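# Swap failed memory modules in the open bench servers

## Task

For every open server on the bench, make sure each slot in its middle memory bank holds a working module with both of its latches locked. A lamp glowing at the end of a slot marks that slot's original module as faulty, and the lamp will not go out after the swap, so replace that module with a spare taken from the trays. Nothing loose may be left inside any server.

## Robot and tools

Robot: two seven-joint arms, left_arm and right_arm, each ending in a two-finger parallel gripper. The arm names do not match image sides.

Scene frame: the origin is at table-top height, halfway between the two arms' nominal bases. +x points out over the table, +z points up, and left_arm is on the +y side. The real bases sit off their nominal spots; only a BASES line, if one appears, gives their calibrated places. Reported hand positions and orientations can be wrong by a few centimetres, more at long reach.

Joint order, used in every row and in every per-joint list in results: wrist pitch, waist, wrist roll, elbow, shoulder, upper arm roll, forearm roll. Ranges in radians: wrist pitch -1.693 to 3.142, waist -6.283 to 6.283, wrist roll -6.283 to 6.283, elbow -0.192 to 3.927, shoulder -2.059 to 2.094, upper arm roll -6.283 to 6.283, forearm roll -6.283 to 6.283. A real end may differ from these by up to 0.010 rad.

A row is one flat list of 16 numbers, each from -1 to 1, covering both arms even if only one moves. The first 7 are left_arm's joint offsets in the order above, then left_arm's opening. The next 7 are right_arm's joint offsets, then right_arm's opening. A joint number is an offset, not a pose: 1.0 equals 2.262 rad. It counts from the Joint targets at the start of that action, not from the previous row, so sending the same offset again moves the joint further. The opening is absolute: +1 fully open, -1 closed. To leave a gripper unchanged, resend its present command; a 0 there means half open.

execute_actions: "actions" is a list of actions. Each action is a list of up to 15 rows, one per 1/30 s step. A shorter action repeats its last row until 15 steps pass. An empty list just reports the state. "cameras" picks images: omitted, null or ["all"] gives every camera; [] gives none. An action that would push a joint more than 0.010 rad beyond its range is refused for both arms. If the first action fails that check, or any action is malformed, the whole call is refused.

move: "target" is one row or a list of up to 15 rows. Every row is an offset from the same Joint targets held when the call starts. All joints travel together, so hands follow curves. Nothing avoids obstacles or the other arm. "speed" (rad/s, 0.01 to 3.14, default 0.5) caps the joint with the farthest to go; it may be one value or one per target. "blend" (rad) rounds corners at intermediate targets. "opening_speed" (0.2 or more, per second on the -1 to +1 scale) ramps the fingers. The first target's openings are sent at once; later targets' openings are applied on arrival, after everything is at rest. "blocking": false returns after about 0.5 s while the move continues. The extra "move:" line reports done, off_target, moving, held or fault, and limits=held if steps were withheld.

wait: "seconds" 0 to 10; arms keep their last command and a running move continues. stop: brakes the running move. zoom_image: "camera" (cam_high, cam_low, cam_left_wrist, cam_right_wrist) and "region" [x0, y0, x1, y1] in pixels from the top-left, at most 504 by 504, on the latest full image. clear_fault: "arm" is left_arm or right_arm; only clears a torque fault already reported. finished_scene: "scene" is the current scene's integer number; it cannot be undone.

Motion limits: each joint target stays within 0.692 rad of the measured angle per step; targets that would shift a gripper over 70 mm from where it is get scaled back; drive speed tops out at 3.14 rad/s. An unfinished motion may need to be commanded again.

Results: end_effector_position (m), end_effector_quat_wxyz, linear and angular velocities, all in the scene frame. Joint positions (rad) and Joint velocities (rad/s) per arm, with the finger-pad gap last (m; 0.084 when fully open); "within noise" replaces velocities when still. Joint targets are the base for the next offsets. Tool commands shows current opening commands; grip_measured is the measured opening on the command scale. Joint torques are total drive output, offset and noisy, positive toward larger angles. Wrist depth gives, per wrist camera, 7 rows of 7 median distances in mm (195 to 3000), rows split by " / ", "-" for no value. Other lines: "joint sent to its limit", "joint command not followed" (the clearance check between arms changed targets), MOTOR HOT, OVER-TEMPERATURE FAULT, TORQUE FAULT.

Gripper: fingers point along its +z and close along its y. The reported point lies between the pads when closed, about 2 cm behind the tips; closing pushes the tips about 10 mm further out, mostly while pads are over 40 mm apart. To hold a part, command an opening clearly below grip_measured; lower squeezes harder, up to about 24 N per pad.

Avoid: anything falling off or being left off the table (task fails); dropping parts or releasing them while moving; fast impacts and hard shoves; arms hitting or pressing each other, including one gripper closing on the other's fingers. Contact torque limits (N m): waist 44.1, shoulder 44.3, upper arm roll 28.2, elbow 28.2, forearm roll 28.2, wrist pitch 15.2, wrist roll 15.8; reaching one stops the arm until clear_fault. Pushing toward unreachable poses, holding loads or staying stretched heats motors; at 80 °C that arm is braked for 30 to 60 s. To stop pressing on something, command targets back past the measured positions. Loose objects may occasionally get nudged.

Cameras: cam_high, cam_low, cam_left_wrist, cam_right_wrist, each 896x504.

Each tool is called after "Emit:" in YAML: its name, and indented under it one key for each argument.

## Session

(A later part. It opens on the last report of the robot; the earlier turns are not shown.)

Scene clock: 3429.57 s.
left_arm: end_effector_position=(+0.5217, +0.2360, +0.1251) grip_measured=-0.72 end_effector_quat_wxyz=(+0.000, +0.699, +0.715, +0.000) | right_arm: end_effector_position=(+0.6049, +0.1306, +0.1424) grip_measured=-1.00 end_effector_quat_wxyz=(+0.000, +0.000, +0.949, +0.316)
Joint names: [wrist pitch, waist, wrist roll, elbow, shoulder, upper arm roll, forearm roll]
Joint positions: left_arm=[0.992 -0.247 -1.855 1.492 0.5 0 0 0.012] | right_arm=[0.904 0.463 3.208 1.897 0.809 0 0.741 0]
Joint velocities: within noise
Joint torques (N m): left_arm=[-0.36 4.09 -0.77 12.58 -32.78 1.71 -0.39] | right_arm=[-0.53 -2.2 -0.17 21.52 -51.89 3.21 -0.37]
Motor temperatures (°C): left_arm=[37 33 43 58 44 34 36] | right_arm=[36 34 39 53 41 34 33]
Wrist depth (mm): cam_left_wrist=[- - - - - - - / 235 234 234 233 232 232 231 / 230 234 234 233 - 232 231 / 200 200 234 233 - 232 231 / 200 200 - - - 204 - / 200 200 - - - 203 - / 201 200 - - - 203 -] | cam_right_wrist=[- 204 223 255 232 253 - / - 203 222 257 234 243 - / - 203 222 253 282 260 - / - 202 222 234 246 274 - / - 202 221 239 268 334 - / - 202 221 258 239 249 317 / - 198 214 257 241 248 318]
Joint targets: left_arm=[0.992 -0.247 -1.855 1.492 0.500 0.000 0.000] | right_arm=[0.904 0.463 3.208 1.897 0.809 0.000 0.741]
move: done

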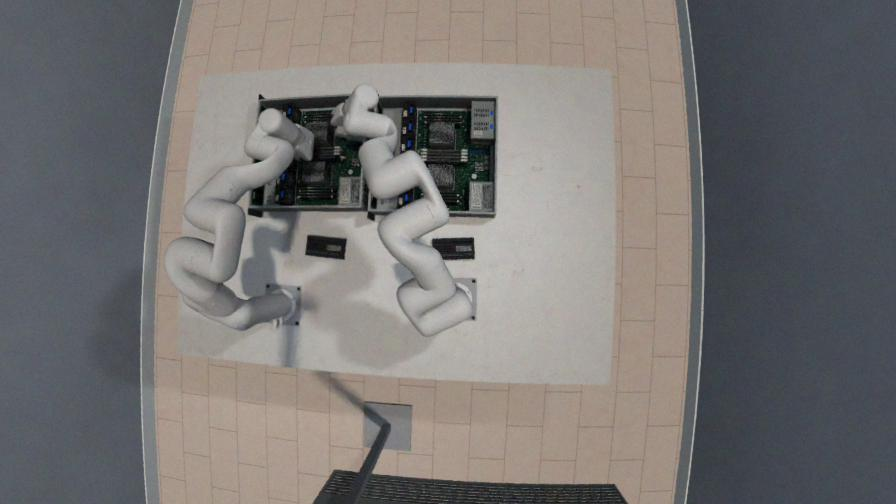

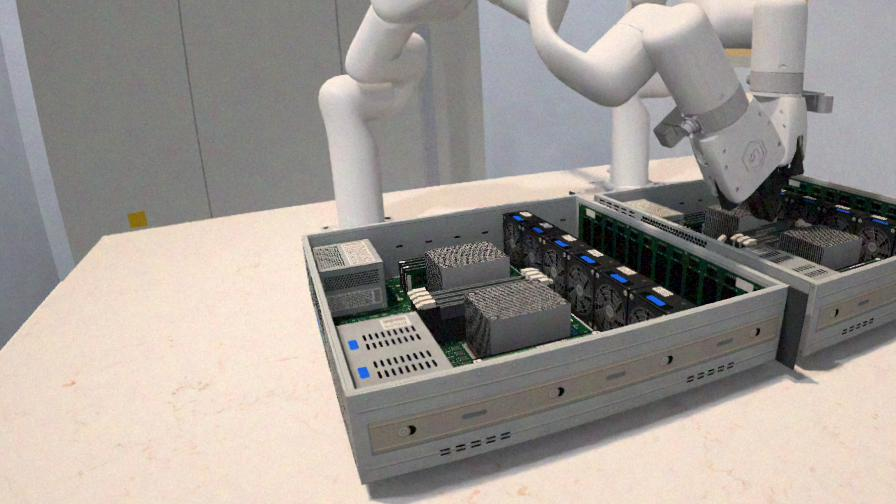

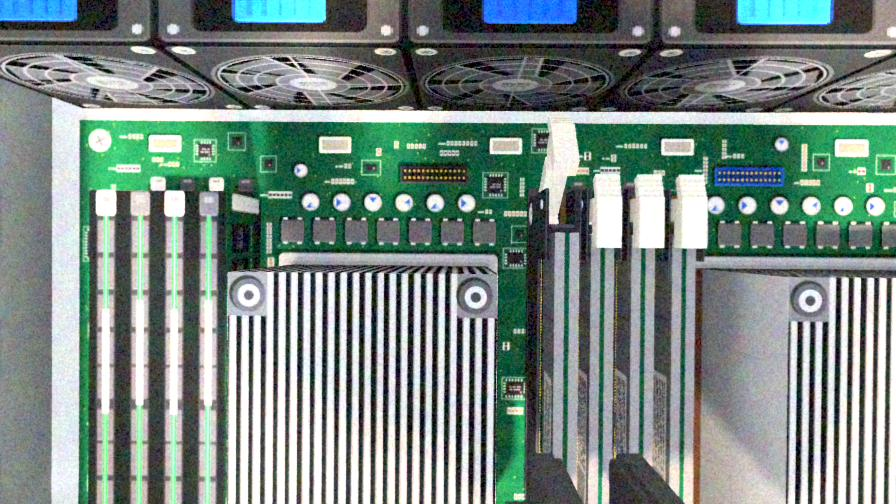

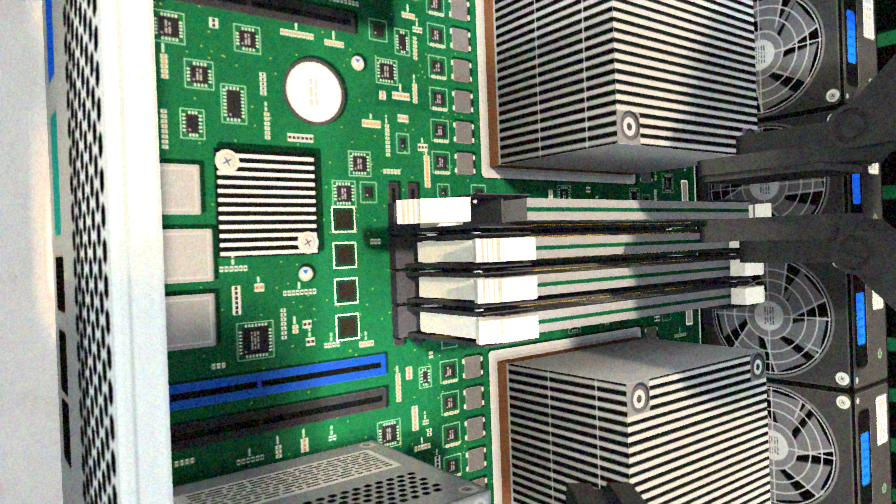

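Emit:
move:
  target: [0,0,0,0,0,0,0,-1,0,0,0,0,0,0,0,-1]
  opening_speed: 0.5
  cameras: ["cam_left_wrist","cam_right_wrist"]

Emit:
zoom_image:
  camera: "cam_right_wrist"
  region: [370, 160, 790, 360]

Emit:
zoom_image:
  camera: "cam_left_wrist"
  region: [500, 90, 740, 330]

Scene clock: 3444.37 s.
left_arm: end_effector_position=(+0.5217, +0.2360, +0.1252) grip_measured=-1.00 end_effector_quat_wxyz=(+0.000, +0.699, +0.715, +0.000) | right_arm: end_effector_position=(+0.6049, +0.1306, +0.1424) grip_measured=-1.00 end_effector_quat_wxyz=(+0.000, +0.000, +0.949, +0.316)
Joint names: [wrist pitch, waist, wrist roll, elbow, shoulder, upper arm roll, forearm roll]
Joint positions: left_arm=[0.992 -0.247 -1.855 1.492 0.5 0 0 0] | right_arm=[0.904 0.463 3.208 1.897 0.809 0 0.741 0]
Joint velocities: within noise
Joint torques (N m): left_arm=[-0.46 3.86 -0.57 11.92 -32.49 1.54 -0.38] | right_arm=[-0.55 -2.81 -0.36 21.57 -52.33 3.27 -0.7]
Motor temperatures (°C): left_arm=[36 33 43 59 45 34 36] | right_arm=[36 34 39 53 41 34 33]
Wrist depth (mm): cam_left_wrist=[- - - - - - - / 234 234 234 233 232 232 231 / 230 234 234 233 - 232 231 / 200 200 234 233 - 232 232 / 200 200 - - - 204 - / 201 200 - - - 203 - / 201 201 - - - 203 -] | cam_right_wrist=[- 203 223 256 233 253 - / - 203 222 257 234 243 - / - 203 222 253 282 234 - / - 202 222 234 245 288 - / - 202 221 239 268 334 325 / - 201 221 258 239 248 317 / - 198 214 257 241 248 318]
Joint targets: left_arm=[0.992 -0.247 -1.855 1.492 0.500 0.000 0.000] | right_arm=[0.904 0.463 3.208 1.897 0.809 0.000 0.741]
move: done
Images, in order (width x height): cam_left_wrist 896x504, cam_right_wrist 896x504.

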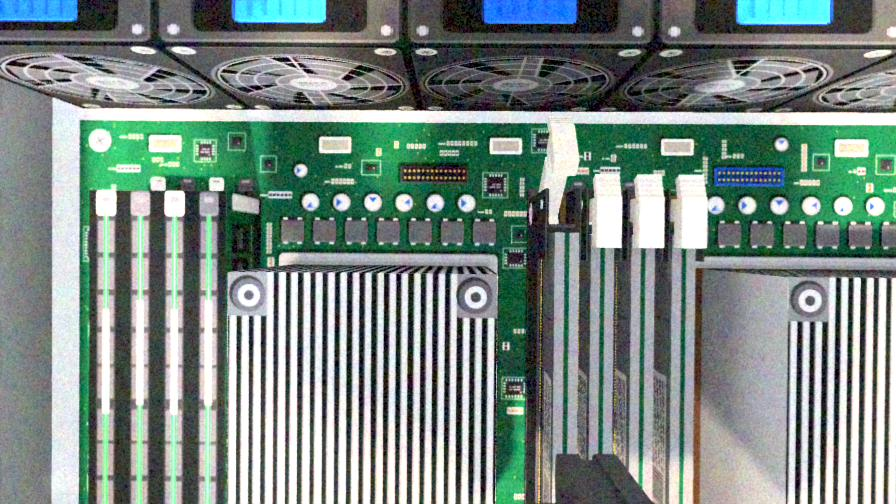

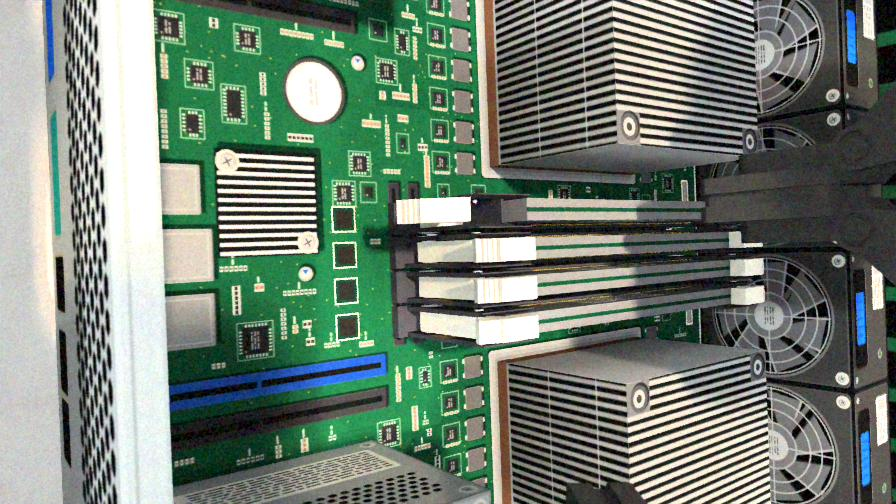

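Scaled by 1.200.

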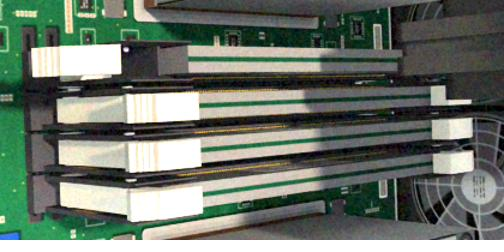

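Scaled by 2.100.

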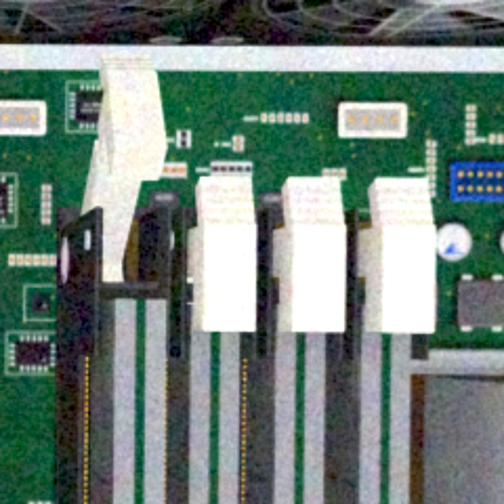

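Emit:
move:
  target:
    - [-0.025405,0,0,-0.010760,0.014645,0,0,-1,0,0,0,0,0,0,0,-1]
    - [-0.028381,0,0,-0.011828,0.016555,0,0,-1,0,0,0,0,0,0,0,-1]
  speed: [0.08,0.03]
  cameras: []

Scene clock: 3459.13 s.
left_arm: end_effector_position=(+0.5217, +0.2360, +0.0972) grip_measured=-1.00 end_effector_quat_wxyz=(+0.000, +0.699, +0.715, +0.000) | right_arm: end_effector_position=(+0.6049, +0.1306, +0.1424) grip_measured=-1.00 end_effector_quat_wxyz=(+0.000, +0.000, +0.949, +0.316)
Joint names: [wrist pitch, waist, wrist roll, elbow, shoulder, upper arm roll, forearm roll]
Joint positions: left_arm=[0.928 -0.247 -1.855 1.465 0.537 0 0 0] | right_arm=[0.904 0.463 3.208 1.897 0.809 0 0.741 0]
Joint velocities: within noise
Joint torques (N m): left_arm=[-2.42 3.96 -0.27 9.55 -24.28 1.33 -0.44] | right_arm=[-0.58 -3.4 -0.46 21.69 -52.38 3.29 -0.9]
Motor temperatures (°C): left_arm=[35 33 43 59 45 34 36] | right_arm=[36 34 39 53 41 34 33]
Wrist depth (mm): cam_left_wrist=[- - - - - - - / 207 207 206 206 205 204 204 / 207 206 206 205 - 204 204 / - - 206 206 - - 204 / - - - - - - - / - - - - - - - / - - - - - - -] | cam_right_wrist=[- 203 223 255 233 243 - / - 203 223 257 234 242 - / - 203 222 253 246 219 - / - 202 222 234 245 231 - / - 202 221 239 268 284 - / - 202 221 257 239 249 317 / - 198 214 258 241 248 317]
Joint targets: left_arm=[0.928 -0.247 -1.855 1.465 0.537 0.000 0.000] | right_arm=[0.904 0.463 3.208 1.897 0.809 0.000 0.741]
move: done
No camera images: "cameras" was empty.

Emit:
move:
  target: [-0.000992,0,0,-0.000356,0.000637,0,0,-1,0,0,0,0,0,0,0,-1]
  speed: 0.03
  cameras: []

Emit:
move:
  target: [-0.000992,0,0,-0.000356,0.000637,0,0,-1,0,0,0,0,0,0,0,-1]
  speed: 0.03
  cameras: []

Scene clock: 3470.07 s.
left_arm: end_effector_position=(+0.5217, +0.2360, +0.0962) grip_measured=-1.00 end_effector_quat_wxyz=(+0.000, +0.699, +0.715, +0.000) | right_arm: end_effector_position=(+0.6049, +0.1306, +0.1424) grip_measured=-1.00 end_effector_quat_wxyz=(+0.000, +0.000, +0.949, +0.316)
Joint names: [wrist pitch, waist, wrist roll, elbow, shoulder, upper arm roll, forearm roll]
Joint positions: left_arm=[0.925 -0.247 -1.855 1.464 0.538 0 0 0] | right_arm=[0.904 0.463 3.208 1.897 0.809 0 0.741 0]
Joint velocities: within noise
Joint torques (N m): left_arm=[-2.25 3.9 -0.07 9.33 -23.93 1.18 -0.46] | right_arm=[-0.55 -3.81 -0.65 21.57 -52.2 3.11 -1.34]
Motor temperatures (°C): left_arm=[35 33 43 58 45 34 36] | right_arm=[36 34 39 53 41 34 33]
Wrist depth (mm): cam_left_wrist=[- - - - - - - / 206 206 205 204 203 203 203 / 206 206 205 204 - 203 203 / - - 205 205 - - 203 / - - - - - - - / - - - - - - - / - - - - - - -] | cam_right_wrist=[- 203 223 255 233 243 - / - 203 223 257 234 242 - / - 203 222 253 246 219 - / - 202 222 234 245 230 - / - 202 221 238 268 284 - / - 202 221 257 239 249 317 / - 198 214 258 240 248 318]
Joint targets: left_arm=[0.925 -0.247 -1.855 1.464 0.538 0.000 0.000] | right_arm=[0.904 0.463 3.208 1.897 0.809 0.000 0.741]
move: done
No camera images: "cameras" was empty.

Scene clock: 3470.77 s.
left_arm: end_effector_position=(+0.5217, +0.2360, +0.0952) grip_measured=-1.00 end_effector_quat_wxyz=(+0.000, +0.699, +0.715, +0.000) | right_arm: end_effector_position=(+0.6049, +0.1306, +0.1424) grip_measured=-1.00 end_effector_quat_wxyz=(+0.000, +0.000, +0.949, +0.316)
Joint names: [wrist pitch, waist, wrist roll, elbow, shoulder, upper arm roll, forearm roll]
Joint positions: left_arm=[0.923 -0.247 -1.855 1.463 0.54 0 0 0] | right_arm=[0.904 0.463 3.208 1.897 0.809 0 0.741 0]
Joint velocities: within noise
Joint torques (N m): left_arm=[-2.24 3.9 0.07 8.6 -22.73 1.17 -0.35] | right_arm=[-0.56 -3.74 -0.63 21.72 -52.44 3.25 -1.3]
Motor temperatures (°C): left_arm=[35 33 43 58 45 34 36] | right_arm=[36 34 39 53 41 34 33]
Wrist depth (mm): cam_left_wrist=[- - - - - - - / 205 205 204 204 203 202 202 / 205 205 204 203 - 202 202 / - - 204 204 - - 202 / - - - - - - - / - - - - - - - / - - - - - - -] | cam_right_wrist=[- 203 223 255 233 243 - / - 203 223 257 234 243 - / - 203 222 253 246 219 - / - 202 222 235 246 230 - / - 202 221 239 268 277 - / - 202 221 258 239 249 317 / - 198 214 258 241 248 317]
Joint targets: left_arm=[0.923 -0.247 -1.855 1.463 0.540 0.000 0.000] | right_arm=[0.904 0.463 3.208 1.897 0.809 0.000 0.741]
move: done
No camera images: "cameras" was empty.

Emit:
move:
  target: [-0.000992,0,0,-0.000356,0.000637,0,0,-1,0,0,0,0,0,0,0,-1]
  speed: 0.03
  cameras: []

Emit:
move:
  target: [-0.000992,0,0,-0.000356,0.000637,0,0,-1,0,0,0,0,0,0,0,-1]
  speed: 0.03
  cameras: []

Scene clock: 3477.17 s.
left_arm: end_effector_position=(+0.5217, +0.2360, +0.0942) grip_measured=-1.00 end_effector_quat_wxyz=(+0.000, +0.699, +0.715, +0.000) | right_arm: end_effector_position=(+0.6049, +0.1306, +0.1424) grip_measured=-1.00 end_effector_quat_wxyz=(+0.000, +0.000, +0.949, +0.316)
Joint names: [wrist pitch, waist, wrist roll, elbow, shoulder, upper arm roll, forearm roll]
Joint positions: left_arm=[0.921 -0.247 -1.855 1.463 0.541 0 0 0] | right_arm=[0.904 0.463 3.208 1.897 0.809 0 0.741 0]
Joint velocities: within noise
Joint torques (N m): left_arm=[-1.83 3.98 0.34 6.78 -18.42 0.99 -0.32] | right_arm=[-0.5 -4.5 -0.9 21.63 -52.31 3.29 -1.72]
Motor temperatures (°C): left_arm=[35 33 43 57 44 34 36] | right_arm=[36 34 39 53 41 34 33]
Wrist depth (mm): cam_left_wrist=[- - - - - - - / 204 204 203 203 204 202 201 / 204 204 203 203 - 202 201 / - - 204 203 - - 202 / - - - - - - - / - - - - - - - / - - - - - - -] | cam_right_wrist=[- 204 223 255 233 243 - / - 203 223 257 234 242 - / - 203 223 253 247 219 - / - 202 222 235 246 230 - / - 202 221 239 268 277 - / - 201 221 258 239 240 317 / - 198 214 258 240 248 318]
Joint targets: left_arm=[0.921 -0.247 -1.855 1.462 0.541 0.000 0.000] | right_arm=[0.904 0.463 3.208 1.897 0.809 0.000 0.741]
move: done
No camera images: "cameras" was empty.

Scene clock: 3477.87 s.
left_arm: end_effector_position=(+0.5217, +0.2360, +0.0932) grip_measured=-1.00 end_effector_quat_wxyz=(+0.000, +0.699, +0.715, +0.000) | right_arm: end_effector_position=(+0.6049, +0.1306, +0.1424) grip_measured=-1.00 end_effector_quat_wxyz=(+0.000, +0.000, +0.949, +0.316)
Joint names: [wrist pitch, waist, wrist roll, elbow, shoulder, upper arm roll, forearm roll]
Joint positions: left_arm=[0.919 -0.247 -1.855 1.462 0.543 0 0 0] | right_arm=[0.904 0.463 3.208 1.897 0.809 0 0.741 0]
Joint velocities: within noise
Joint torques (N m): left_arm=[-1.45 3.8 0.4 4.56 -13.91 1.04 -0.3] | right_arm=[-0.51 -4.53 -0.87 21.63 -52.22 3.23 -1.72]
Motor temperatures (°C): left_arm=[35 33 43 56 44 34 36] | right_arm=[36 34 39 53 41 34 33]
Wrist depth (mm): cam_left_wrist=[- - - - - - - / 203 203 203 202 203 201 201 / 203 203 202 202 - 201 201 / - - 203 202 - - 201 / - - - - - - - / - - - - - - - / - - - - - - -] | cam_right_wrist=[- 203 223 256 232 243 - / - 203 223 257 234 243 - / - 203 222 252 246 220 - / - 202 222 235 246 230 - / - 202 222 238 268 277 - / - 201 221 258 239 240 317 / - 198 214 258 241 248 317]
Joint targets: left_arm=[0.919 -0.247 -1.855 1.462 0.543 0.000 0.000] | right_arm=[0.904 0.463 3.208 1.897 0.809 0.000 0.741]
move: done
No camera images: "cameras" was empty.

Emit:
move:
  target: [-0.000992,0,0,-0.000356,0.000637,0,0,-1,0,0,0,0,0,0,0,-1]
  speed: 0.03
  cameras: []

Emit:
move:
  target: [-0.000992,0,0,-0.000356,0.000637,0,0,-1,0,0,0,0,0,0,0,-1]
  speed: 0.03
  cameras: []

Emit:
move:
  target: [-0.000992,0,0,-0.000356,0.000637,0,0,-1,0,0,0,0,0,0,0,-1]
  speed: 0.03
  cameras: ["cam_right_wrist","cam_left_wrist"]

Scene clock: 3489.17 s.
left_arm: end_effector_position=(+0.5217, +0.2360, +0.0922) grip_measured=-1.00 end_effector_quat_wxyz=(+0.000, +0.699, +0.715, +0.000) | right_arm: end_effector_position=(+0.6049, +0.1306, +0.1424) grip_measured=-1.00 end_effector_quat_wxyz=(+0.000, +0.000, +0.949, +0.316)
Joint names: [wrist pitch, waist, wrist roll, elbow, shoulder, upper arm roll, forearm roll]
Joint positions: left_arm=[0.916 -0.247 -1.855 1.461 0.544 0 0 0] | right_arm=[0.904 0.463 3.208 1.897 0.809 0 0.741 0]
Joint velocities: within noise
Joint torques (N m): left_arm=[-1.72 3.75 0.64 2.9 -8.89 0.83 -0.33] | right_arm=[-0.54 -4.67 -0.94 21.74 -52.41 3.27 -2.07]
Motor temperatures (°C): left_arm=[35 33 43 53 44 34 36] | right_arm=[36 34 39 53 41 34 33]
Wrist depth (mm): cam_left_wrist=[- - - - - - - / 203 202 202 201 202 200 200 / 203 202 202 201 - 200 200 / - - 202 201 - - 200 / - - - - - - - / - - - - - - - / - - - - - - -] | cam_right_wrist=[- 203 223 255 233 243 - / - 203 223 257 234 242 - / - 203 223 253 246 220 - / - 202 222 234 246 230 - / - 202 222 239 268 276 - / - 202 221 258 239 240 317 / - 198 214 258 241 248 318]
Joint targets: left_arm=[0.916 -0.247 -1.855 1.461 0.544 0.000 0.000] | right_arm=[0.904 0.463 3.208 1.897 0.809 0.000 0.741]
move: done
No camera images: "cameras" was empty.

Scene clock: 3489.87 s.
left_arm: end_effector_position=(+0.5217, +0.2360, +0.0913) grip_measured=-1.00 end_effector_quat_wxyz=(+0.000, +0.699, +0.715, +0.000) | right_arm: end_effector_position=(+0.6049, +0.1306, +0.1424) grip_measured=-1.00 end_effector_quat_wxyz=(+0.000, +0.000, +0.949, +0.316)
Joint names: [wrist pitch, waist, wrist roll, elbow, shoulder, upper arm roll, forearm roll]
Joint positions: left_arm=[0.914 -0.247 -1.855 1.46 0.545 0 0 0] | right_arm=[0.904 0.463 3.208 1.897 0.809 0 0.741 0]
Joint velocities: within noise
Joint torques (N m): left_arm=[-1.81 3.86 0.77 0.77 -2.79 0.8 -0.34] | right_arm=[-0.58 -4.79 -0.99 21.71 -52.37 3.1 -1.91]
Motor temperatures (°C): left_arm=[35 33 43 53 43 34 36] | right_arm=[36 34 39 53 41 34 33]
Wrist depth (mm): cam_left_wrist=[- - - - - - - / 202 201 201 200 200 199 199 / 202 202 201 201 - 200 199 / - - 201 201 - - 200 / - - - - - - - / - - - - - - - / - - - - - - -] | cam_right_wrist=[- 203 223 255 233 243 - / - 203 223 257 234 234 - / - 203 222 253 246 219 - / - 203 222 235 246 229 - / - 202 221 238 267 277 - / - 201 221 258 239 240 317 / - 198 214 258 241 248 318]
Joint targets: left_arm=[0.914 -0.247 -1.855 1.460 0.546 0.000 0.000] | right_arm=[0.904 0.463 3.208 1.897 0.809 0.000 0.741]
move: done
No camera images: "cameras" was empty.

Scene clock: 3490.57 s.
left_arm: end_effector_position=(+0.5216, +0.2361, +0.0900) grip_measured=-1.00 end_effector_quat_wxyz=(+0.000, +0.699, +0.715, +0.000) | right_arm: end_effector_position=(+0.6049, +0.1306, +0.1424) grip_measured=-1.00 end_effector_quat_wxyz=(+0.000, +0.000, +0.949, +0.316)
Joint names: [wrist pitch, waist, wrist roll, elbow, shoulder, upper arm roll, forearm roll]
Joint positions: left_arm=[0.912 -0.247 -1.855 1.459 0.547 0 0 0] | right_arm=[0.904 0.463 3.208 1.897 0.809 0 0.741 0]
Joint velocities: within noise
Joint torques (N m): left_arm=[-0.79 3.8 0.78 4.7 -12.08 0.79 -0.39] | right_arm=[-0.52 -4.93 -1.01 21.82 -51.98 3.15 -2.11]
Motor temperatures (°C): left_arm=[35 33 43 53 43 34 36] | right_arm=[36 34 39 53 41 34 33]
Wrist depth (mm): cam_left_wrist=[- - - - - - - / 200 200 200 199 198 198 198 / 200 200 199 199 - 198 198 / - - 200 199 - - 198 / - - - - - - - / - - - - - - - / - - - - - - -] | cam_right_wrist=[- 203 223 256 233 243 - / - 203 223 257 234 234 - / - 203 222 253 246 219 - / - 202 222 235 245 230 - / - 202 222 239 268 277 - / - 202 221 258 239 240 317 / - 198 214 258 241 248 318]
Joint targets: left_arm=[0.912 -0.247 -1.855 1.459 0.547 0.000 0.000] | right_arm=[0.904 0.463 3.208 1.897 0.809 0.000 0.741]
move: done
Images, in order (width x height): cam_left_wrist 896x504, cam_right_wrist 896x504.

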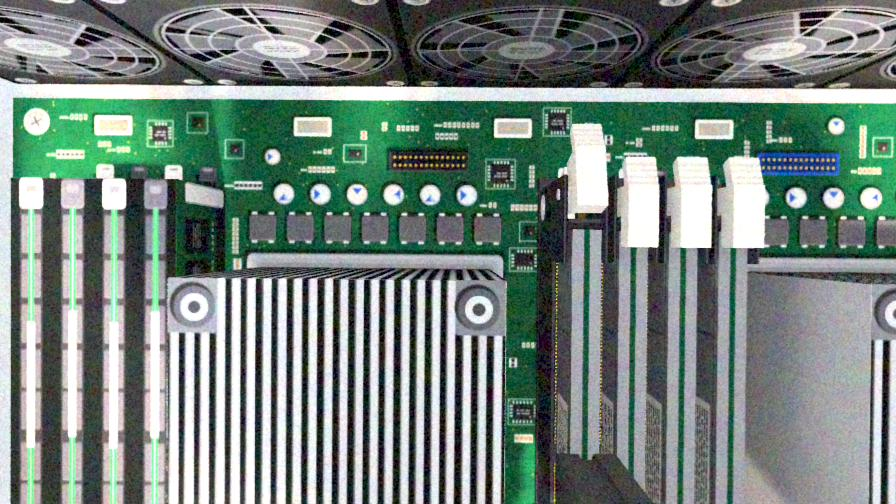

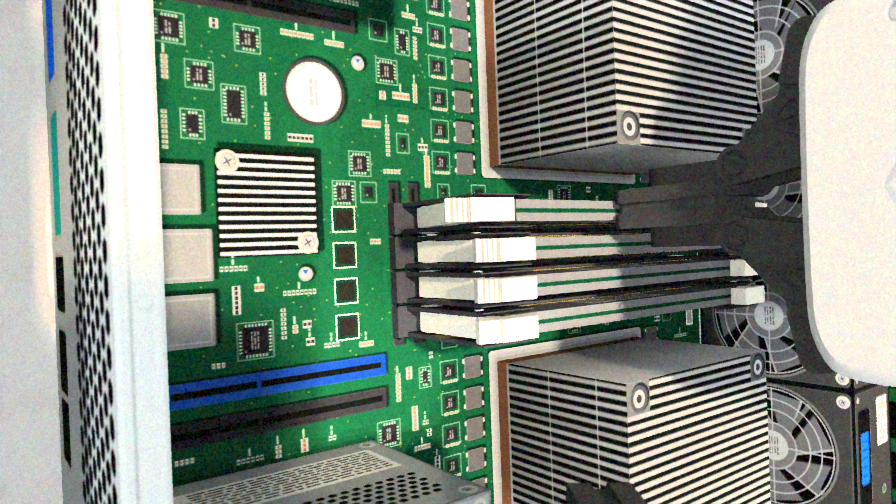

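Emit:
move:
  target: [-0.000992,0,0,-0.000356,0.000637,0,0,-1,0,0,0,0,0,0,0,-1]
  speed: 0.03
  cameras: []

Emit:
move:
  target: [-0.000992,0,0,-0.000356,0.000637,0,0,-1,0,0,0,0,0,0,0,-1]
  speed: 0.03
  cameras: ["cam_right_wrist","cam_left_wrist"]

Scene clock: 3500.93 s.
left_arm: end_effector_position=(+0.5216, +0.2360, +0.0892) grip_measured=-1.00 end_effector_quat_wxyz=(+0.000, +0.699, +0.715, +0.000) | right_arm: end_effector_position=(+0.6049, +0.1306, +0.1424) grip_measured=-1.00 end_effector_quat_wxyz=(+0.000, +0.000, +0.949, +0.316)
Joint names: [wrist pitch, waist, wrist roll, elbow, shoulder, upper arm roll, forearm roll]
Joint positions: left_arm=[0.91 -0.247 -1.855 1.458 0.548 0 0 0] | right_arm=[0.904 0.463 3.208 1.897 0.809 0 0.741 0]
Joint velocities: within noise
Joint torques (N m): left_arm=[-0.88 4.12 0.81 2.68 -10.05 0.56 -0.33] | right_arm=[-0.52 -4.74 -1.2 21.6 -52.27 3.25 -2.05]
Motor temperatures (°C): left_arm=[34 33 43 52 43 34 36] | right_arm=[36 34 39 53 41 34 33]
Wrist depth (mm): cam_left_wrist=[- - - - - - - / 199 199 198 198 198 197 197 / 199 199 199 198 - 197 197 / - - 199 199 - - 197 / - - - - - - - / - - - - - - - / - - - - - - -] | cam_right_wrist=[- 203 223 255 233 243 - / - 203 223 257 234 234 - / - 203 223 253 247 219 - / - 202 222 234 246 230 - / - 202 221 239 268 284 - / - 202 221 258 240 240 316 / - 198 214 258 240 248 318]
Joint targets: left_arm=[0.910 -0.247 -1.855 1.458 0.548 0.000 0.000] | right_arm=[0.904 0.463 3.208 1.897 0.809 0.000 0.741]
move: done
No camera images: "cameras" was empty.

Scene clock: 3501.63 s.
left_arm: end_effector_position=(+0.5217, +0.2360, +0.0883) grip_measured=-1.00 end_effector_quat_wxyz=(+0.000, +0.699, +0.715, +0.000) | right_arm: end_effector_position=(+0.6049, +0.1306, +0.1424) grip_measured=-1.00 end_effector_quat_wxyz=(+0.000, +0.000, +0.949, +0.316)
Joint names: [wrist pitch, waist, wrist roll, elbow, shoulder, upper arm roll, forearm roll]
Joint positions: left_arm=[0.907 -0.247 -1.855 1.458 0.55 0 0 0] | right_arm=[0.904 0.463 3.208 1.897 0.809 0 0.741 0]
Joint velocities: within noise
Joint torques (N m): left_arm=[-0.81 3.74 0.83 0.47 -4.72 0.45 -0.38] | right_arm=[-0.55 -4.74 -1.27 21.8 -52.03 3.22 -1.99]
Motor temperatures (°C): left_arm=[34 33 43 52 43 34 36] | right_arm=[36 34 39 53 41 34 33]
Wrist depth (mm): cam_left_wrist=[- - - - - - - / 198 198 198 198 197 197 196 / 199 198 198 198 - 196 196 / - - 198 198 - - 197 / - - - - - - - / - - - - - - - / - - - - - - -] | cam_right_wrist=[- 204 223 255 233 243 - / - 203 223 257 234 234 - / - 203 222 253 246 219 - / - 202 221 234 246 221 - / - 202 222 238 267 277 - / - 202 221 258 239 240 316 / - 198 214 257 240 248 318]
Joint targets: left_arm=[0.907 -0.247 -1.855 1.458 0.550 0.000 0.000] | right_arm=[0.904 0.463 3.208 1.897 0.809 0.000 0.741]
move: done
Images, in order (width x height): cam_left_wrist 896x504, cam_right_wrist 896x504.

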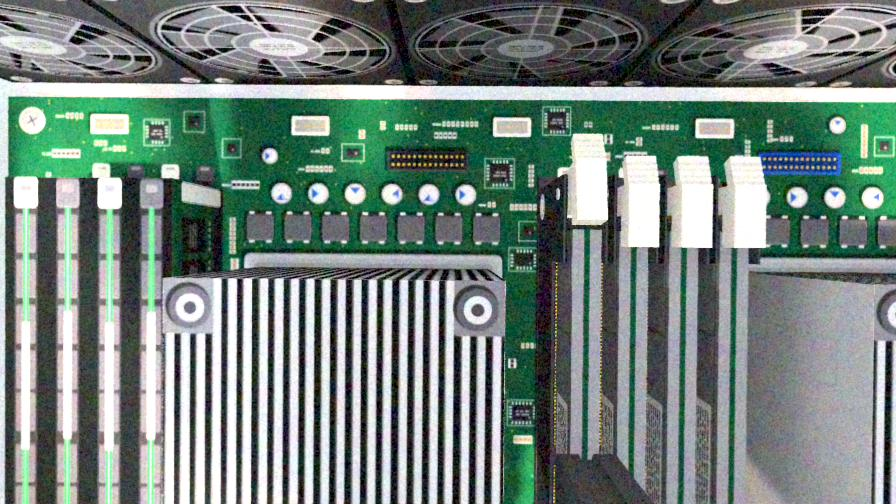

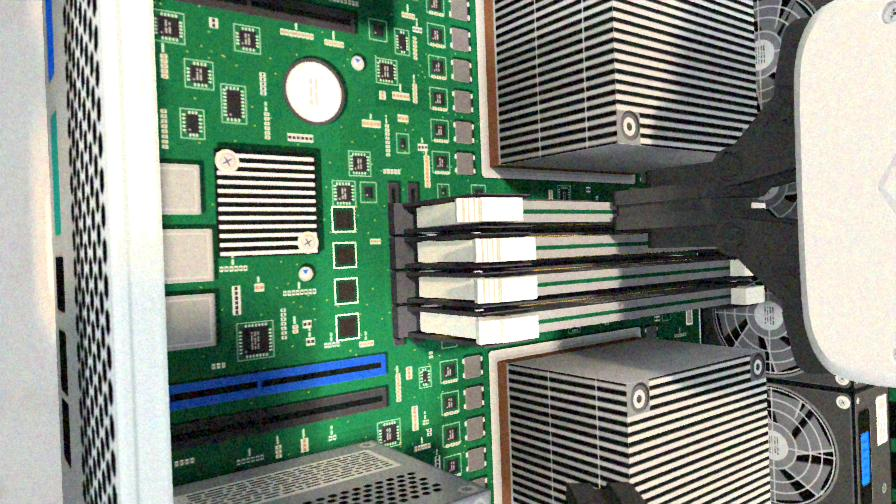

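Emit:
move:
  target: [-0.000992,0,0,-0.000356,0.000637,0,0,-1,0,0,0,0,0,0,0,-1]
  speed: 0.03
  cameras: []

Emit:
move:
  target: [-0.000992,0,0,-0.000356,0.000637,0,0,-1,0,0,0,0,0,0,0,-1]
  speed: 0.03
  cameras: ["cam_right_wrist","cam_left_wrist"]

Scene clock: 3510.40 s.
left_arm: end_effector_position=(+0.5216, +0.2361, +0.0872) grip_measured=-1.00 end_effector_quat_wxyz=(+0.000, +0.699, +0.715, +0.000) | right_arm: end_effector_position=(+0.6049, +0.1306, +0.1424) grip_measured=-1.00 end_effector_quat_wxyz=(+0.000, +0.000, +0.949, +0.316)
Joint names: [wrist pitch, waist, wrist roll, elbow, shoulder, upper arm roll, forearm roll]
Joint positions: left_arm=[0.905 -0.247 -1.855 1.457 0.551 0 0 0] | right_arm=[0.904 0.463 3.208 1.897 0.809 0 0.741 0]
Joint velocities: within noise
Joint torques (N m): left_arm=[-0.73 3.84 0.76 -0.26 -3.61 0.39 -0.23] | right_arm=[-0.59 -4.73 -1.32 21.78 -52.09 3.17 -2.1]
Motor temperatures (°C): left_arm=[34 33 43 51 43 34 36] | right_arm=[36 34 39 53 41 34 33]
Wrist depth (mm): cam_left_wrist=[- - - - - - - / 197 197 197 196 196 196 195 / 198 197 197 197 - 196 196 / - - 197 197 - - 196 / - - - - - - - / - - - - - - - / - - - - - - -] | cam_right_wrist=[- 203 223 255 233 243 - / - 203 223 257 234 234 - / - 203 222 253 246 213 - / - 202 222 234 246 221 - / - 202 221 239 267 277 - / - 202 221 258 239 240 317 / - 198 214 258 240 248 318]
Joint targets: left_arm=[0.905 -0.247 -1.855 1.457 0.551 0.000 0.000] | right_arm=[0.904 0.463 3.208 1.897 0.809 0.000 0.741]
move: done
No camera images: "cameras" was empty.

Scene clock: 3511.10 s.
left_arm: end_effector_position=(+0.5215, +0.2361, +0.0861) grip_measured=-1.00 end_effector_quat_wxyz=(+0.000, +0.699, +0.715, +0.000) | right_arm: end_effector_position=(+0.6049, +0.1306, +0.1424) grip_measured=-1.00 end_effector_quat_wxyz=(+0.000, +0.000, +0.949, +0.316)
Joint names: [wrist pitch, waist, wrist roll, elbow, shoulder, upper arm roll, forearm roll]
Joint positions: left_arm=[0.903 -0.247 -1.855 1.456 0.553 0 0 0] | right_arm=[0.904 0.463 3.208 1.897 0.809 0 0.741 0]
Joint velocities: within noise
Joint torques (N m): left_arm=[-0.93 3.81 0.74 1.38 -6.89 0.36 -0.32] | right_arm=[-0.52 -4.71 -1.37 21.81 -52.14 3.13 -2.13]
Motor temperatures (°C): left_arm=[34 33 43 51 43 34 36] | right_arm=[36 34 39 53 41 34 33]
Wrist depth (mm): cam_left_wrist=[- - - - - - - / 196 196 196 195 197 196 196 / 197 196 196 195 - - - / - - 196 195 - - - / - - - - - - - / - - - - - - - / - - - - - - -] | cam_right_wrist=[- 204 224 255 233 243 - / - 203 223 257 234 234 - / - 203 222 253 246 215 - / - 203 222 234 245 221 - / - 202 221 239 268 277 - / - 202 221 258 240 240 317 / - 198 214 258 240 248 319]
Joint targets: left_arm=[0.903 -0.247 -1.855 1.456 0.553 0.000 0.000] | right_arm=[0.904 0.463 3.208 1.897 0.809 0.000 0.741]
move: done
Images, in order (width x height): cam_left_wrist 896x504, cam_right_wrist 896x504.

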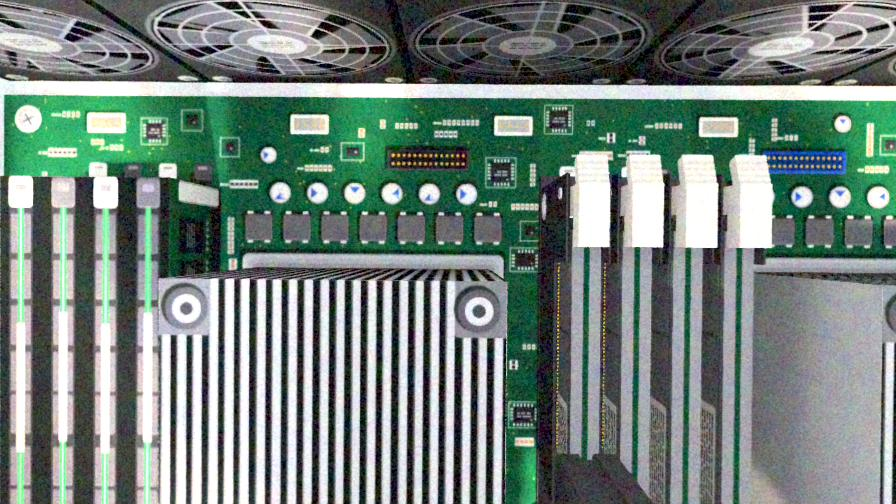

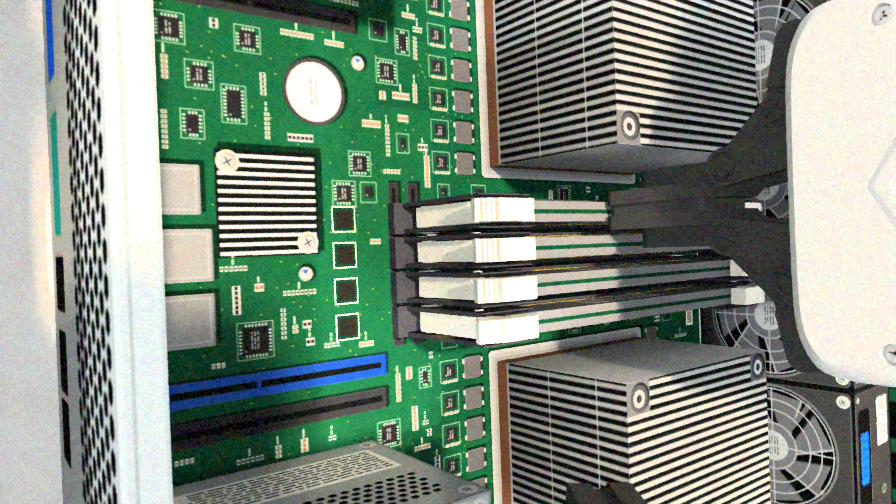

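Emit:
move:
  target:
    - [0.010912,0,0,0.003916,-0.007007,0,0,-1,0,0,0,0,0,0,0,-1]
    - [0.039293,0,0,0.015744,-0.023562,0,0,-1,0,0,0,0,0,0,0,-1]
  speed: [0.08,0.2]

Emit:
zoom_image:
  camera: "cam_right_wrist"
  region: [370, 160, 790, 360]

Emit:
zoom_image:
  camera: "cam_left_wrist"
  region: [500, 90, 740, 330]

Scene clock: 3531.13 s.
left_arm: end_effector_position=(+0.5216, +0.2360, +0.1251) grip_measured=-1.00 end_effector_quat_wxyz=(+0.000, +0.699, +0.715, +0.000) | right_arm: end_effector_position=(+0.6049, +0.1306, +0.1424) grip_measured=-1.00 end_effector_quat_wxyz=(+0.000, +0.000, +0.949, +0.316)
Joint names: [wrist pitch, waist, wrist roll, elbow, shoulder, upper arm roll, forearm roll]
Joint positions: left_arm=[0.992 -0.247 -1.855 1.492 0.5 0 0 0] | right_arm=[0.904 0.463 3.208 1.897 0.809 0 0.741 0]
Joint velocities: within noise
Joint torques (N m): left_arm=[-0.29 3.8 0.77 12.47 -33.06 0.18 -0.31] | right_arm=[-0.41 -4.69 -1.55 21.9 -52.37 3.16 -1.97]
Motor temperatures (°C): left_arm=[34 33 43 50 42 34 36] | right_arm=[36 34 39 53 41 34 33]
Wrist depth (mm): cam_left_wrist=[- - - - - - - / 235 234 234 233 232 232 231 / 230 234 234 233 232 232 232 / 200 200 234 233 - 232 231 / 200 200 - - - 204 - / 200 200 - - - 203 - / 201 201 - - - 203 -] | cam_right_wrist=[- 203 223 256 233 253 - / - 203 222 257 234 243 - / - 203 222 253 282 231 - / - 202 222 234 246 287 - / - 202 221 239 267 333 325 / - 201 221 258 239 249 317 / - 198 214 258 240 248 318]
Joint targets: left_arm=[0.992 -0.247 -1.855 1.492 0.500 0.000 0.000] | right_arm=[0.904 0.463 3.208 1.897 0.809 0.000 0.741]
move: done

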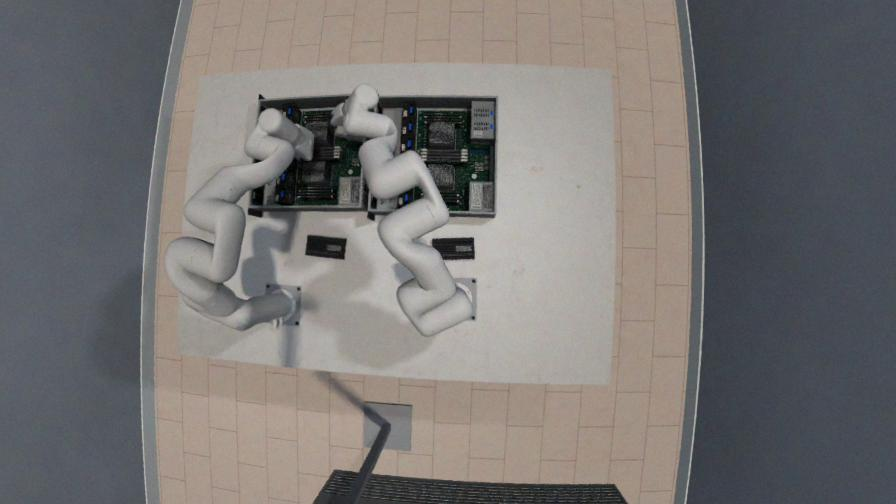

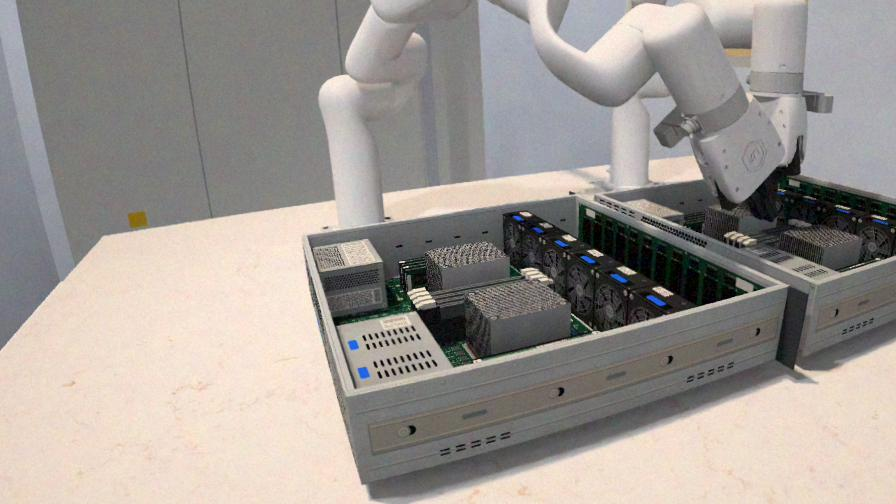

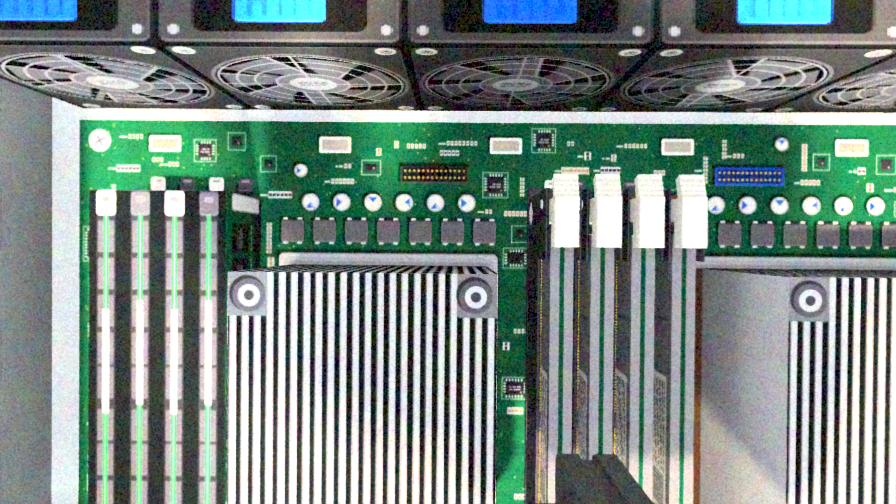

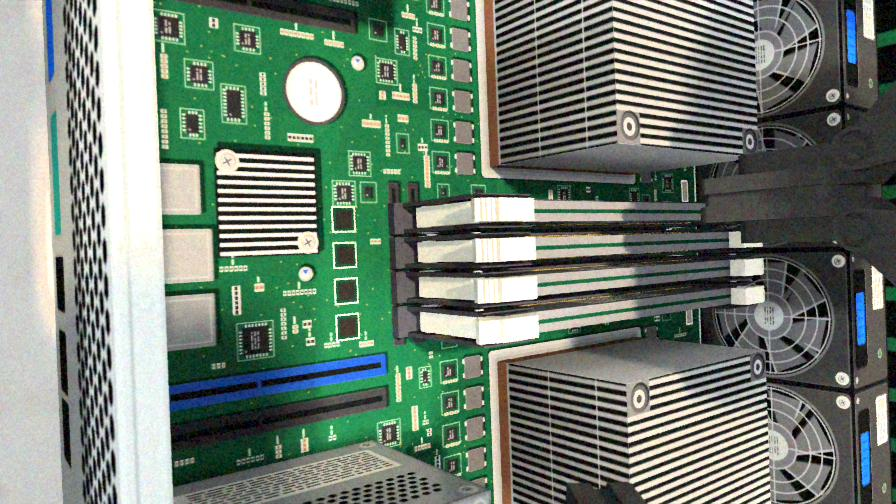

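Scaled by 1.200.

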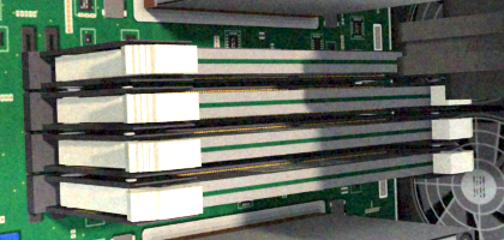

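Scaled by 2.100.

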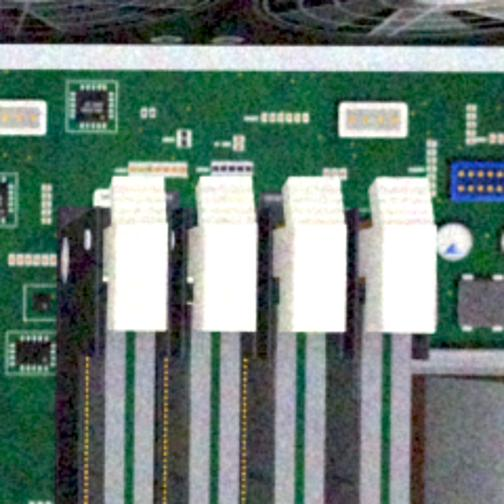

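Emit:
move:
  target: [0.104441,0,0,0.068535,-0.035907,0,0,-1,0.131079,-0.111760,-0.621530,-0.181211,-0.230946,0,-0.327586,-1]
  speed: 0.9

Emit:
zoom_image:
  camera: "cam_high"
  region: [240, 80, 510, 270]

Scene clock: 3560.27 s.
left_arm: end_effector_position=(+0.5217, +0.2360, +0.2199) grip_measured=-1.00 end_effector_quat_wxyz=(+0.000, +0.699, +0.715, +0.000) | right_arm: end_effector_position=(+0.5507, -0.1698, +0.2299) grip_measured=-1.00 end_effector_quat_wxyz=(+0.000, +0.707, -0.707, +0.000)
Joint names: [wrist pitch, waist, wrist roll, elbow, shoulder, upper arm roll, forearm roll]
Joint positions: left_arm=[1.228 -0.247 -1.855 1.647 0.418 0 0 0] | right_arm=[1.2 0.211 1.802 1.487 0.287 0 0.001 0]
Joint velocities: within noise
Joint torques (N m): left_arm=[-0.24 3.8 0.81 12.89 -32.36 0.05 -0.36] | right_arm=[-0.54 -5.6 -1.82 19.23 -42.82 2.97 -4.05]
Motor temperatures (°C): left_arm=[34 33 43 58 45 34 36] | right_arm=[36 34 39 53 41 34 33]
Wrist depth (mm): cam_left_wrist=[256 255 330 254 327 326 326 / 256 255 254 254 253 252 251 / 273 330 329 328 327 326 325 / 273 311 294 328 283 326 291 / 274 311 265 264 283 262 262 / 274 313 265 264 283 262 262 / 274 313 296 264 284 327 292] | cam_right_wrist=[271 275 278 338 337 338 322 / 284 336 337 337 307 339 338 / 283 302 272 273 307 273 303 / 281 302 273 273 308 273 274 / 280 302 272 272 293 274 273 / 279 302 335 339 292 339 326 / 278 338 338 339 338 338 339]
Joint targets: left_arm=[1.228 -0.247 -1.855 1.647 0.418 0.000 0.000] | right_arm=[1.200 0.210 1.802 1.487 0.287 0.000 0.001]
move: done

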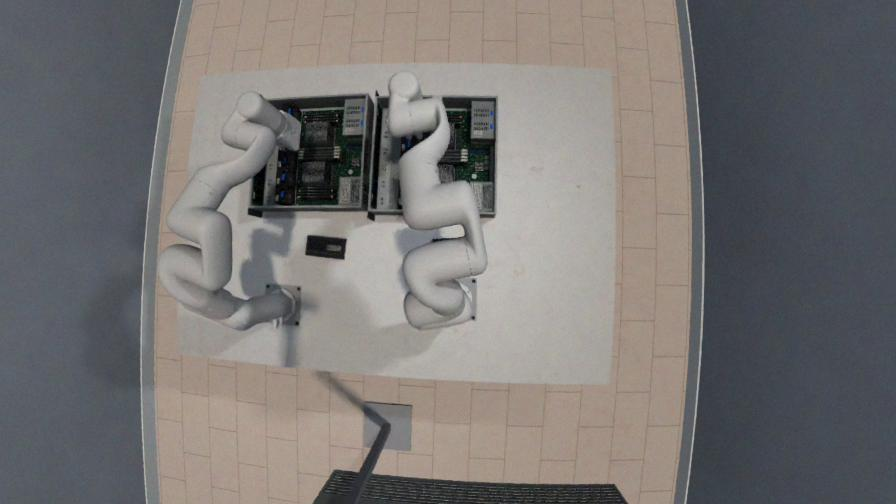

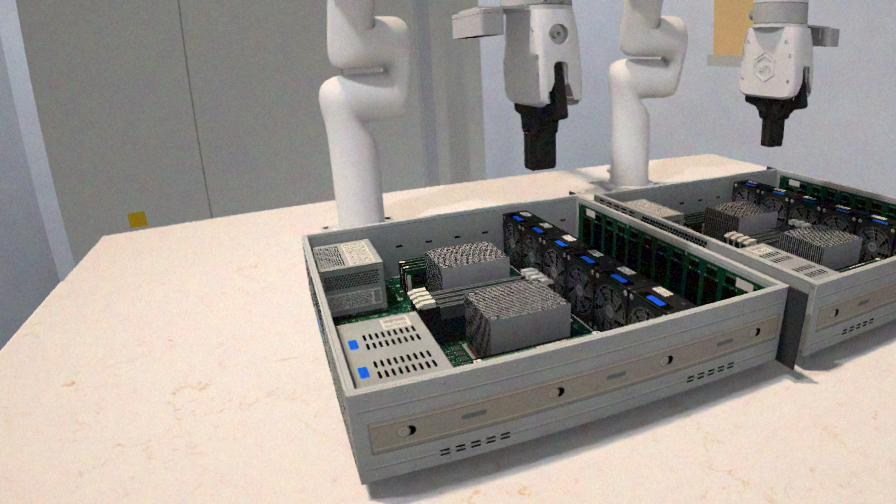

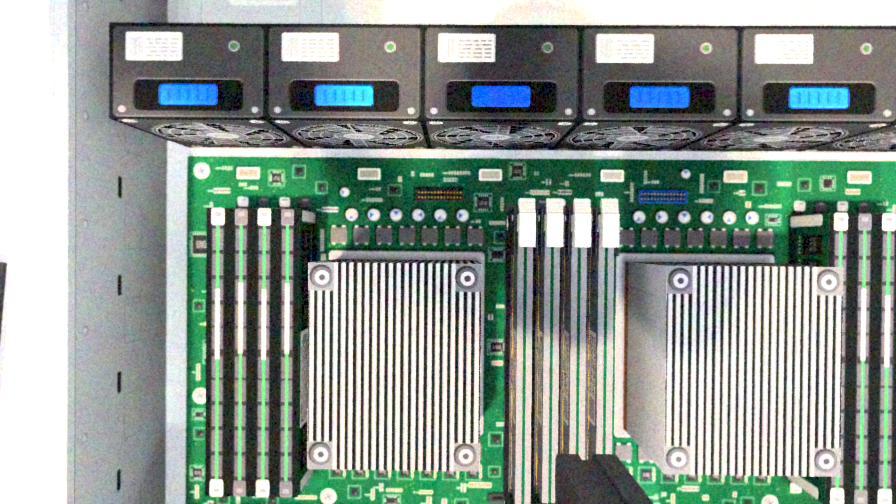

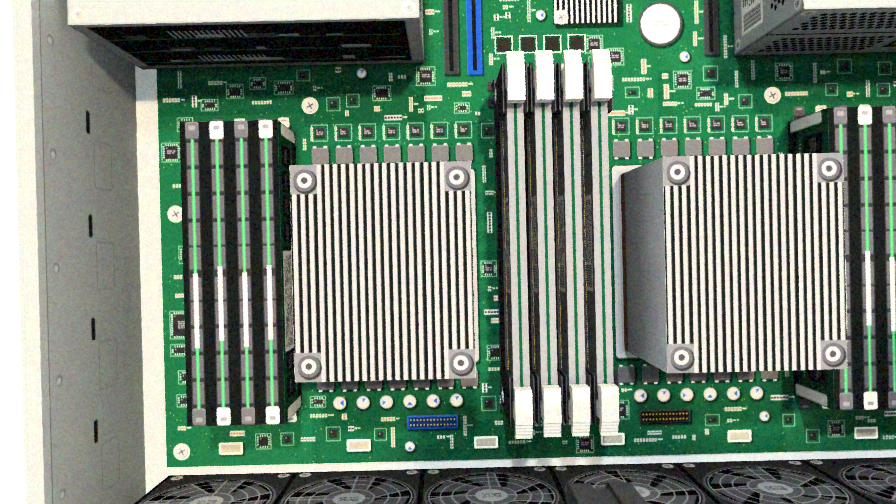

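Scaled by 1.867.

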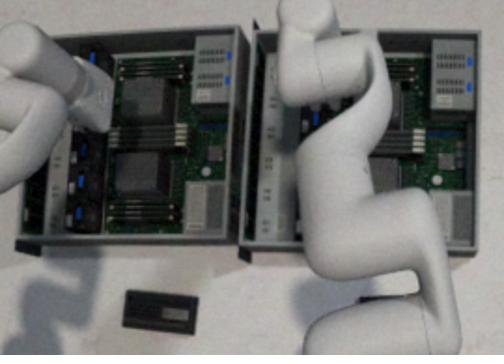

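Emit:
finished_scene:
  scene: 1

The scene is finished: the task was done.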